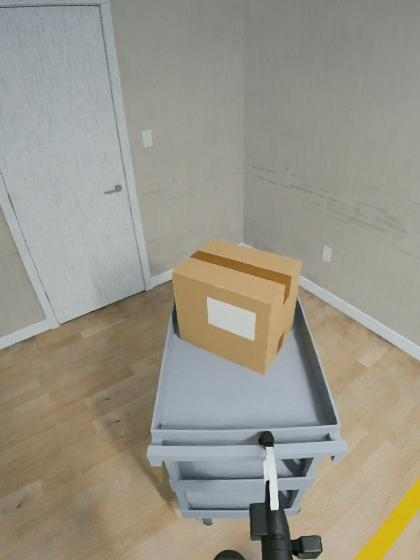

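move(r1={"base":{"strafe_m":-0.42,"translate_m":-0.3},"pace":"slow"}, blocking=false, cameras=[])

wait(seconds=8, cameras=[])

move(r1={"base":{"rotate_rad":0.45},"pace":"slow"}, blocking=false, cameras=[])

wait(seconds=3, cameras=["r1_head_camera","r1_head_right_camera"])

Scene clock: 1748.73 s.
move: r1 moving
r1.base_odometry: x=+0.558 y=+1.934 heading=+0.865
r1.turned_by_wheels: +0.001
r1.turned_by_imu: +0.000
r1.base_tilt: forward=-1.6 right=+1.2
r1.lidar_m: 0.38 0.41 1.49 1.01 1.00 1.15 1.23 2.54 2.58 1.97 1.81 0.44
r1.base_status: translate_m moving; strafe_m moving
r1.joint_positions: lift_m=+0.690 arm_m=+0.000 wrist_yaw_rad=+0.003 wrist_pitch_rad=+0.010 wrist_roll_rad=+1.569 gripper_m=-0.029
r1.joint_status: not commanded
r1.measured_speeds: translate_m=-0.029 strafe_m=-0.039 rotate_rad=+0.003 lift_m=+0.000 arm_m=+0.000 wrist_yaw_rad=+0.000 wrist_pitch_rad=+0.000 wrist_roll_rad=+0.000
r1.motor_effort: lift_m=+18(18) arm_m=+1(4) wheel_0=+2(5) wheel_1=-5(10) wheel_2=+8(8)
r1.servo_current: wrist_yaw_rad=59(59) wrist_pitch_rad=59(65) wrist_roll_rad=46(59) gripper_m=52(59)
r1.hand_pose: x=+0.4595 y=-0.0866 z=+0.8653 quat_wxyz=(+0.708, +0.706, +0.005, -0.003) (m; r1's base frame)
r1.wrist_depth_mm: - - - 170 233 239 242 / - - - 170 232 1661 1205 / - - - 231 232 - - / - 544 496 171 232 - - / - 473 469 171 233 - - / - - 500 185 232 - - / - 138 178 138 232 - -
r2.base_odometry: x=-2.366 y=-2.385 heading=-0.882
r2.turned_by_wheels: +0.000
r2.turned_by_imu: +0.000
r2.base_tilt: forward=-0.7 right=+0.0
r2.lidar_m: 0.46 3.30 3.68 4.71 3.41 1.75 1.45 1.43 1.39 1.15 1.03 0.59
r2.base_status: not commanded
r2.joint_positions: lift_m=+0.940 arm_m=+0.050 wrist_yaw_rad=+0.019 wrist_pitch_rad=+0.007 wrist_roll_rad=+0.000 gripper_m=-0.024
r2.joint_status: not commanded
r2.measured_speeds: all 0
r2.motor_effort: lift_m=+21(21) arm_m=-7(7) wheel_0=+12(13) wheel_1=-1(1) wheel_2=+17(18)
r2.servo_current: wrist_yaw_rad=117(124) wrist_pitch_rad=52(52) wrist_roll_rad=39(59) gripper_m=91(104)
r2.contact_limits: translate_m 0.6
r2.hand_pose: x=+0.5111 y=-0.0818 z=+1.1158 quat_wxyz=(+1.000, +0.000, +0.004, +0.010) (m; r2's base frame)
r2.wrist_depth_mm: - - 236 249 259 272 285 / - - 236 251 260 273 286 / - - 237 253 264 276 289 / - - 239 255 263 277 290 / - - 241 256 267 279 290 / - - 179 182 264 281 294 / - 241 245 - 266 289 297
pictures: none
No camera images: "cameras" was empty.

Scene clock: 1754.67 s.
earlier move: r1 done
r1.base_odometry: x=+0.680 y=+1.446 heading=+0.865
r1.turned_by_wheels: +0.000
r1.turned_by_imu: -0.002
r1.base_tilt: forward=-1.6 right=+1.3
r1.lidar_m: 0.27 0.25 1.81 1.35 1.16 1.10 1.44 2.06 2.12 1.83 1.67 0.49
r1.base_status: done
r1.joint_positions: lift_m=+0.690 arm_m=+0.000 wrist_yaw_rad=+0.003 wrist_pitch_rad=+0.010 wrist_roll_rad=+1.569 gripper_m=-0.029
r1.joint_status: not commanded
r1.measured_speeds: all 0
r1.motor_effort: lift_m=+18(18) arm_m=-4(4) wheel_0=+3(10) wheel_1=-2(10) wheel_2=+4(11)
r1.servo_current: wrist_yaw_rad=46(65) wrist_pitch_rad=52(72) wrist_roll_rad=59(72) gripper_m=52(59)
r1.hand_pose: x=+0.4596 y=-0.0864 z=+0.8653 quat_wxyz=(+0.708, +0.706, +0.005, -0.002) (m; r1's base frame)
r1.wrist_depth_mm: - - - - - 1537 1229 / - - - 258 - 1576 1229 / - - - 233 325 330 334 / - - - 210 282 1661 1281 / - - - 253 253 1708 - / - - - 186 228 778 - / - 455 178 128 206 - -
r2.base_odometry: x=-2.366 y=-2.385 heading=-0.882
r2.turned_by_wheels: +0.000
r2.turned_by_imu: +0.001
r2.base_tilt: forward=-0.7 right=+0.1
r2.lidar_m: 0.41 3.31 3.70 4.68 3.41 1.79 1.47 1.44 1.42 1.12 1.05 0.58
r2.base_status: not commanded
r2.joint_positions: lift_m=+0.940 arm_m=+0.050 wrist_yaw_rad=+0.019 wrist_pitch_rad=+0.007 wrist_roll_rad=+0.000 gripper_m=-0.024
r2.joint_status: not commanded
r2.measured_speeds: all 0
r2.motor_effort: lift_m=+21(22) arm_m=-7(7) wheel_0=+12(13) wheel_1=-1(1) wheel_2=+17(18)
r2.servo_current: wrist_yaw_rad=104(130) wrist_pitch_rad=46(59) wrist_roll_rad=46(59) gripper_m=104(104)
r2.contact_limits: translate_m 0.6
r2.hand_pose: x=+0.5111 y=-0.0818 z=+1.1158 quat_wxyz=(+1.000, +0.000, +0.004, +0.010) (m; r2's base frame)
r2.wrist_depth_mm: - - 236 249 259 273 285 / - - 236 251 260 274 285 / - - 237 254 263 277 287 / - - 240 255 264 278 290 / - - 242 255 265 281 291 / - - 179 181 264 282 291 / - 241 245 - 267 287 296
wait: 5.93 of 8 s (r1 has come to rest)
pictures: none
No camera images: "cameras" was empty.

Scene clock: 1755.17 s.
move: r1 moving
r1.base_odometry: x=+0.680 y=+1.446 heading=+0.988
r1.turned_by_wheels: +0.123
r1.turned_by_imu: +0.123
r1.base_tilt: forward=-1.6 right=+1.3
r1.lidar_m: 0.28 0.31 1.56 1.39 1.10 1.14 1.63 2.06 2.14 1.73 1.68 0.48
r1.base_status: rotate_rad moving
r1.joint_positions: lift_m=+0.690 arm_m=+0.000 wrist_yaw_rad=-0.013 wrist_pitch_rad=+0.010 wrist_roll_rad=+1.569 gripper_m=-0.029
r1.joint_status: not commanded
r1.measured_speeds: translate_m=-0.002 strafe_m=-0.001 rotate_rad=+0.485 lift_m=+0.000 arm_m=+0.000 wrist_yaw_rad=-0.057 wrist_pitch_rad=+0.000 wrist_roll_rad=+0.000
r1.motor_effort: lift_m=+18(18) arm_m=-2(4) wheel_0=-14(16) wheel_1=-7(7) wheel_2=-15(15)
r1.servo_current: wrist_yaw_rad=59(72) wrist_pitch_rad=59(65) wrist_roll_rad=46(59) gripper_m=52(59)
r1.hand_pose: x=+0.4581 y=-0.0912 z=+0.8653 quat_wxyz=(+0.708, +0.706, -0.001, -0.008) (m; r1's base frame)
r1.wrist_depth_mm: - - - - - 1499 1182 / - - - 241 - 1618 1229 / - - - 226 317 329 332 / - - - 204 271 1708 1205 / - - - 246 246 1661 - / - - 191 186 181 - - / - 413 415 - 206 133 -
r2: as last shown
r2.turned_by_imu: +0.000
r2.base_tilt: forward=-0.7 right=+0.0
r2.lidar_m: 0.45 3.30 3.69 4.68 3.38 1.76 1.45 1.44 1.39 1.11 1.05 0.60
r2.motor_effort: lift_m=+21(21) arm_m=-7(7) wheel_0=+12(13) wheel_1=-1(1) wheel_2=+17(18)
r2.servo_current: wrist_yaw_rad=111(117) wrist_pitch_rad=52(52) wrist_roll_rad=39(59) gripper_m=98(104)
r2.contact_limits: translate_m 0.6
r2.wrist_depth_mm: - - 236 249 260 272 283 / - - 235 250 260 274 286 / - - 237 252 263 276 287 / - - 240 254 263 278 287 / - - 242 256 266 279 291 / - - 179 182 265 281 294 / - 240 244 - 266 289 294
pictures: none
No camera images: "cameras" was empty.

Scene clock: 1756.30 s.
earlier move: r1 done
r1.base_odometry: x=+0.680 y=+1.446 heading=+1.314
r1.turned_by_wheels: +0.326
r1.turned_by_imu: +0.327
r1.base_tilt: forward=-1.6 right=+1.3
r1.lidar_m: 0.40 0.41 1.38 1.69 1.10 1.38 2.06 2.08 1.89 1.67 1.68 0.42
r1.base_status: done
r1.joint_positions: lift_m=+0.690 arm_m=+0.000 wrist_yaw_rad=+0.002 wrist_pitch_rad=+0.010 wrist_roll_rad=+1.569 gripper_m=-0.029
r1.joint_status: not commanded
r1.measured_speeds: all 0
r1.motor_effort: lift_m=+18(18) arm_m=+4(4) wheel_0=-5(17) wheel_1=-3(7) wheel_2=-1(17)
r1.servo_current: wrist_yaw_rad=33(104) wrist_pitch_rad=59(72) wrist_roll_rad=46(72) gripper_m=59(59)
r1.hand_pose: x=+0.4595 y=-0.0867 z=+0.8653 quat_wxyz=(+0.708, +0.706, +0.004, -0.003) (m; r1's base frame)
r1.wrist_depth_mm: - - - 218 218 231 252 / - - - - 222 1618 - / - - 564 512 224 - - / - 469 449 165 226 - - / - 496 484 168 230 - - / - - 525 186 232 - - / - - 181 137 236 - -
r2.base_odometry: x=-2.366 y=-2.385 heading=-0.882
r2.turned_by_wheels: +0.000
r2.turned_by_imu: +0.000
r2.base_tilt: forward=-0.6 right=+0.0
r2.lidar_m: 0.45 3.31 3.69 4.71 3.39 1.77 1.44 1.43 1.40 1.15 1.02 0.57
r2.base_status: not commanded
r2.joint_positions: lift_m=+0.940 arm_m=+0.050 wrist_yaw_rad=+0.019 wrist_pitch_rad=+0.007 wrist_roll_rad=+0.000 gripper_m=-0.024
r2.joint_status: not commanded
r2.measured_speeds: all 0
r2.on_its_own: wrist_yaw_rad is at rest, and its servo_current (111 mA) is outside its rest range (0 to 104 mA)
r2.motor_effort: lift_m=+21(21) arm_m=-7(7) wheel_0=+13(13) wheel_1=-1(1) wheel_2=+17(18)
r2.servo_current: wrist_yaw_rad=111(124) wrist_pitch_rad=52(52) wrist_roll_rad=46(59) gripper_m=98(104)
r2.contact_limits: translate_m 0.6
r2.hand_pose: x=+0.5111 y=-0.0818 z=+1.1158 quat_wxyz=(+1.000, +0.000, +0.004, +0.010) (m; r2's base frame)
r2.wrist_depth_mm: - - 236 249 262 270 283 / - - 236 250 262 273 286 / - - 237 253 263 276 287 / - - 239 254 264 278 290 / - - 241 256 267 279 290 / - - 179 182 264 281 293 / - 240 245 - 267 287 297
wait: 1.13 of 3 s (r1 has come to rest)
pictures: r1_head_camera, r1_head_right_camera
Images, in order (width x height): r1_head_camera 420x560, r1_head_right_camera 420x672.

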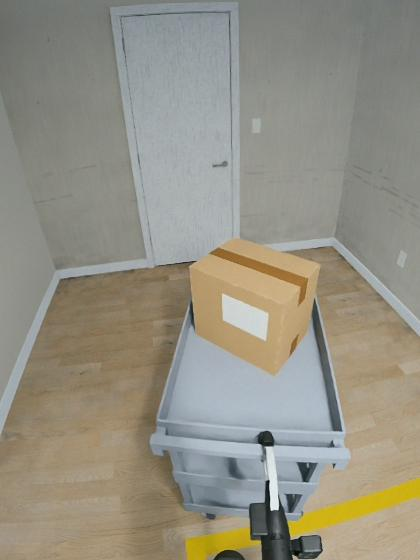

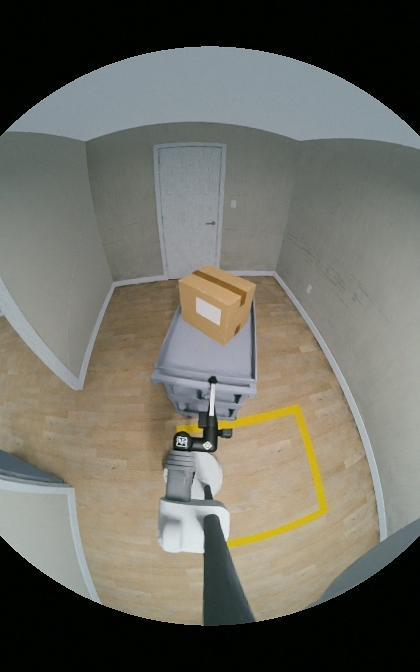

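move(r1={"base":{"strafe_m":-0.36,"translate_m":-0.32},"pace":"slow"}, blocking=false, cameras=[])

wait(seconds=8, cameras=["r1_head_camera","r1_head_right_camera"])

Scene clock: 1771.40 s.
move: r1 moving
r1.base_odometry: x=+0.687 y=+1.435 heading=+1.315
r1.turned_by_wheels: +0.001
r1.turned_by_imu: +0.000
r1.base_tilt: forward=-1.6 right=+1.3
r1.lidar_m: 0.40 0.43 1.36 1.56 1.11 1.36 2.02 2.05 1.87 1.66 1.67 0.42
r1.base_status: translate_m moving; strafe_m moving
r1.joint_positions: lift_m=+0.690 arm_m=+0.000 wrist_yaw_rad=+0.002 wrist_pitch_rad=+0.010 wrist_roll_rad=+1.569 gripper_m=-0.029
r1.joint_status: not commanded
r1.measured_speeds: translate_m=-0.034 strafe_m=-0.036 rotate_rad=+0.001 lift_m=+0.000 arm_m=+0.000 wrist_yaw_rad=+0.000 wrist_pitch_rad=+0.000 wrist_roll_rad=+0.000
r1.motor_effort: lift_m=+18(18) arm_m=-2(4) wheel_0=+5(5) wheel_1=-8(9) wheel_2=+8(8)
r1.servo_current: wrist_yaw_rad=46(65) wrist_pitch_rad=65(65) wrist_roll_rad=59(59) gripper_m=59(59)
r1.hand_pose: x=+0.4595 y=-0.0867 z=+0.8653 quat_wxyz=(+0.708, +0.706, +0.004, -0.003) (m; r1's base frame)
r1.wrist_depth_mm: - - - 156 215 236 1138 / - - - - 218 1618 - / - - 544 496 222 - - / - 459 462 164 225 - - / - 517 496 167 229 - - / - - 530 186 231 - - / - - 178 137 237 - -
r2.base_odometry: x=-2.366 y=-2.385 heading=-0.882
r2.turned_by_wheels: +0.000
r2.turned_by_imu: +0.000
r2.base_tilt: forward=-0.7 right=+0.0
r2.lidar_m: 0.45 3.32 3.69 4.69 3.39 1.77 1.45 1.43 1.40 1.15 1.04 0.59
r2.base_status: not commanded
r2.joint_positions: lift_m=+0.940 arm_m=+0.050 wrist_yaw_rad=+0.019 wrist_pitch_rad=+0.007 wrist_roll_rad=+0.000 gripper_m=-0.024
r2.joint_status: not commanded
r2.measured_speeds: all 0
r2.motor_effort: lift_m=+21(21) arm_m=-7(7) wheel_0=+13(13) wheel_1=-1(1) wheel_2=+17(18)
r2.servo_current: wrist_yaw_rad=111(111) wrist_pitch_rad=52(52) wrist_roll_rad=52(52) gripper_m=98(104)
r2.contact_limits: translate_m 0.6
r2.hand_pose: x=+0.5111 y=-0.0818 z=+1.1158 quat_wxyz=(+1.000, +0.000, +0.004, +0.010) (m; r2's base frame)
r2.wrist_depth_mm: - - 236 250 259 272 285 / - - 236 251 260 274 286 / - - 237 253 263 276 287 / - - 239 254 264 279 290 / - - 241 255 266 279 290 / - - 180 182 263 282 293 / - 240 243 - 268 287 296
pictures: none
No camera images: "cameras" was empty.

Scene clock: 1776.97 s.
earlier move: r1 done
r1.base_odometry: x=+0.947 y=+1.045 heading=+1.315
r1.turned_by_wheels: +0.000
r1.turned_by_imu: -0.001
r1.base_tilt: forward=-1.5 right=+1.3
r1.lidar_m: 0.26 0.25 1.82 1.37 1.39 1.72 1.66 1.67 1.55 1.38 1.39 0.49
r1.base_status: done
r1.joint_positions: lift_m=+0.690 arm_m=+0.000 wrist_yaw_rad=+0.003 wrist_pitch_rad=+0.010 wrist_roll_rad=+1.569 gripper_m=-0.029
r1.joint_status: not commanded
r1.measured_speeds: all 0
r1.motor_effort: lift_m=+18(18) arm_m=-4(4) wheel_0=+7(10) wheel_1=-3(9) wheel_2=+4(11)
r1.servo_current: wrist_yaw_rad=39(78) wrist_pitch_rad=59(72) wrist_roll_rad=33(65) gripper_m=59(65)
r1.hand_pose: x=+0.4596 y=-0.0864 z=+0.8653 quat_wxyz=(+0.708, +0.706, +0.005, -0.002) (m; r1's base frame)
r1.wrist_depth_mm: - - - - - 1708 1182 / - - - - - 1756 1182 / - - - - 340 1499 1160 / - - - - 301 1618 1255 / - - - 258 252 1708 - / - - - 187 228 1708 - / - - 177 126 203 - -
r2.base_odometry: x=-2.366 y=-2.385 heading=-0.882
r2.turned_by_wheels: +0.000
r2.turned_by_imu: +0.001
r2.base_tilt: forward=-0.6 right=+0.0
r2.lidar_m: 0.45 3.31 3.69 4.66 3.41 1.79 1.44 1.42 1.40 1.15 1.05 0.57
r2.base_status: not commanded
r2.joint_positions: lift_m=+0.940 arm_m=+0.050 wrist_yaw_rad=+0.019 wrist_pitch_rad=+0.007 wrist_roll_rad=+0.000 gripper_m=-0.024
r2.joint_status: not commanded
r2.measured_speeds: all 0
r2.motor_effort: lift_m=+21(21) arm_m=-7(7) wheel_0=+12(13) wheel_1=-1(2) wheel_2=+17(18)
r2.servo_current: wrist_yaw_rad=104(124) wrist_pitch_rad=52(59) wrist_roll_rad=39(59) gripper_m=98(111)
r2.contact_limits: translate_m 0.6
r2.hand_pose: x=+0.5111 y=-0.0818 z=+1.1158 quat_wxyz=(+1.000, +0.000, +0.004, +0.010) (m; r2's base frame)
r2.wrist_depth_mm: - - 235 250 259 272 282 / - - 236 251 262 273 285 / - - 237 253 265 276 286 / - - 240 255 265 277 289 / - - 242 256 267 281 291 / - - 179 181 264 283 294 / - 241 245 - 268 289 296
wait: 5.57 of 8 s (r1 has come to rest)
pictures: r1_head_camera, r1_head_right_camera
Images, in order (width x height): r1_head_camera 420x560, r1_head_right_camera 420x672.

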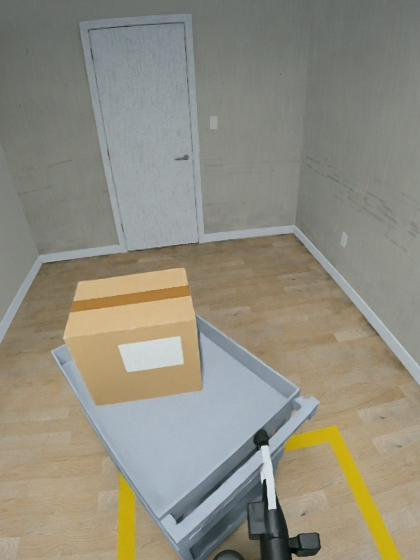

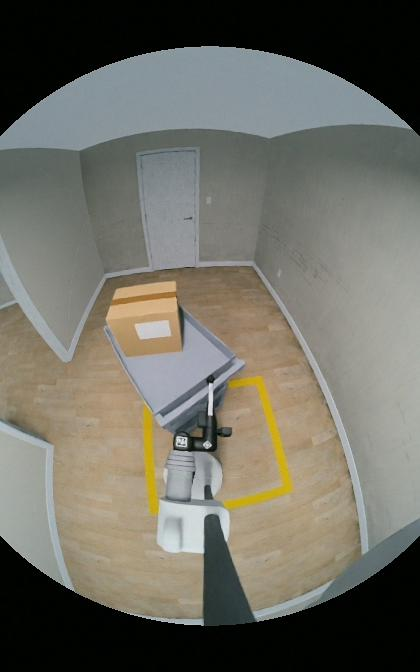

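move(r1={"base":{"strafe_m":-0.23,"translate_m":-0.56},"pace":"slow"}, blocking=false, cameras=[])

wait(seconds=9, cameras=["r1_head_camera","r1_head_right_camera"])

Scene clock: 1786.93 s.
move: r1 moving
r1.base_odometry: x=+0.949 y=+1.032 heading=+1.315
r1.turned_by_wheels: +0.000
r1.turned_by_imu: +0.000
r1.base_tilt: forward=-1.5 right=+1.3
r1.lidar_m: 0.25 0.25 1.83 1.40 1.39 1.71 1.65 1.66 1.58 1.37 1.38 0.48
r1.base_status: translate_m moving; strafe_m moving
r1.joint_positions: lift_m=+0.690 arm_m=+0.000 wrist_yaw_rad=+0.003 wrist_pitch_rad=+0.010 wrist_roll_rad=+1.569 gripper_m=-0.029
r1.joint_status: not commanded
r1.measured_speeds: translate_m=-0.049 strafe_m=-0.020 rotate_rad=-0.004 lift_m=+0.000 arm_m=+0.000 wrist_yaw_rad=+0.000 wrist_pitch_rad=+0.000 wrist_roll_rad=+0.000
r1.motor_effort: lift_m=+18(18) arm_m=-4(4) wheel_0=-3(5) wheel_1=-6(7) wheel_2=+9(10)
r1.servo_current: wrist_yaw_rad=65(65) wrist_pitch_rad=59(65) wrist_roll_rad=39(65) gripper_m=52(59)
r1.hand_pose: x=+0.4596 y=-0.0864 z=+0.8653 quat_wxyz=(+0.708, +0.706, +0.005, -0.002) (m; r1's base frame)
r1.wrist_depth_mm: - - - - - 1708 1160 / - - - - - 1708 1182 / - - - - 343 347 353 / - - - - 297 1618 1182 / - - - 258 254 1708 - / - - - 187 229 1708 - / - - 177 126 202 - -
r2: as last shown
r2.turned_by_imu: +0.000
r2.lidar_m: 0.46 3.33 3.72 4.68 3.39 1.78 1.43 1.42 1.41 1.14 1.02 0.58
r2.motor_effort: lift_m=+21(22) arm_m=-7(7) wheel_0=+12(12) wheel_1=-1(1) wheel_2=+17(18)
r2.servo_current: wrist_yaw_rad=124(124) wrist_pitch_rad=46(52) wrist_roll_rad=39(65) gripper_m=98(98)
r2.contact_limits: translate_m 0.6
r2.wrist_depth_mm: - - 235 250 259 272 285 / - - 236 250 262 273 286 / - - 237 253 263 276 286 / - - 240 254 265 278 290 / - - 241 256 265 279 290 / - - 179 182 264 282 293 / - 240 245 - 267 287 296
pictures: none
No camera images: "cameras" was empty.

Scene clock: 1793.70 s.
earlier move: r1 done
r1.base_odometry: x=+1.028 y=+0.446 heading=+1.315
r1.turned_by_wheels: +0.000
r1.turned_by_imu: -0.001
r1.base_tilt: forward=-1.5 right=+1.3
r1.lidar_m: 0.26 0.25 1.67 1.49 1.52 1.21 1.07 1.09 1.34 1.26 1.25 0.48
r1.base_status: done
r1.joint_positions: lift_m=+0.690 arm_m=+0.000 wrist_yaw_rad=+0.003 wrist_pitch_rad=+0.010 wrist_roll_rad=+1.569 gripper_m=-0.029
r1.joint_status: not commanded
r1.measured_speeds: all 0
r1.motor_effort: lift_m=+18(18) arm_m=-4(4) wheel_0=-2(6) wheel_1=-1(7) wheel_2=+4(10)
r1.servo_current: wrist_yaw_rad=52(72) wrist_pitch_rad=52(65) wrist_roll_rad=59(65) gripper_m=52(59)
r1.hand_pose: x=+0.4596 y=-0.0864 z=+0.8653 quat_wxyz=(+0.708, +0.706, +0.005, -0.002) (m; r1's base frame)
r1.wrist_depth_mm: - - - - - 1618 1229 / - - - - - 1756 1229 / - - - 317 - 1618 1138 / - - - - 342 359 357 / - - - 259 259 1708 1255 / - - - 186 229 1618 - / - - 178 153 200 - -
r2.base_odometry: x=-2.366 y=-2.385 heading=-0.882
r2.turned_by_wheels: +0.000
r2.turned_by_imu: +0.001
r2.base_tilt: forward=-0.6 right=+0.0
r2.lidar_m: 0.45 3.30 3.69 4.67 3.41 1.77 1.46 1.44 1.40 1.15 1.03 0.58
r2.base_status: not commanded
r2.joint_positions: lift_m=+0.940 arm_m=+0.050 wrist_yaw_rad=+0.019 wrist_pitch_rad=+0.007 wrist_roll_rad=+0.000 gripper_m=-0.024
r2.joint_status: not commanded
r2.measured_speeds: all 0
r2.on_its_own: wrist_yaw_rad is at rest, and its servo_current (124 mA) is outside its rest range (0 to 104 mA)
r2.motor_effort: lift_m=+21(22) arm_m=-7(7) wheel_0=+12(13) wheel_1=-1(2) wheel_2=+17(18)
r2.servo_current: wrist_yaw_rad=124(124) wrist_pitch_rad=46(59) wrist_roll_rad=59(65) gripper_m=98(111)
r2.contact_limits: translate_m 0.6
r2.hand_pose: x=+0.5111 y=-0.0818 z=+1.1158 quat_wxyz=(+1.000, +0.000, +0.004, +0.010) (m; r2's base frame)
r2.wrist_depth_mm: - - 235 249 259 273 285 / - - 236 251 262 273 286 / - - 238 253 263 276 287 / - - 240 255 265 278 289 / - - 241 256 266 279 291 / - - 179 182 265 281 293 / - 241 245 - 267 289 297
wait: 6.77 of 9 s (r1 has come to rest)
pictures: r1_head_camera, r1_head_right_camera
Images, in order (width x height): r1_head_camera 420x560, r1_head_right_camera 420x672.

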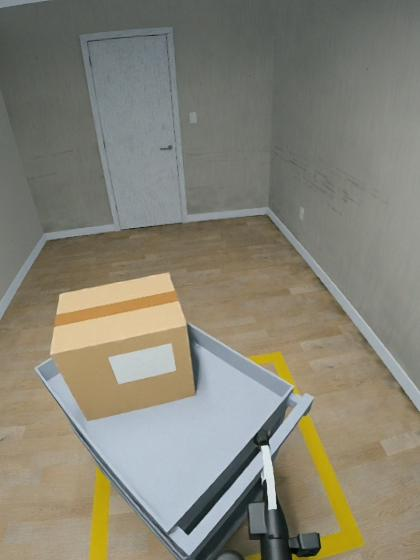

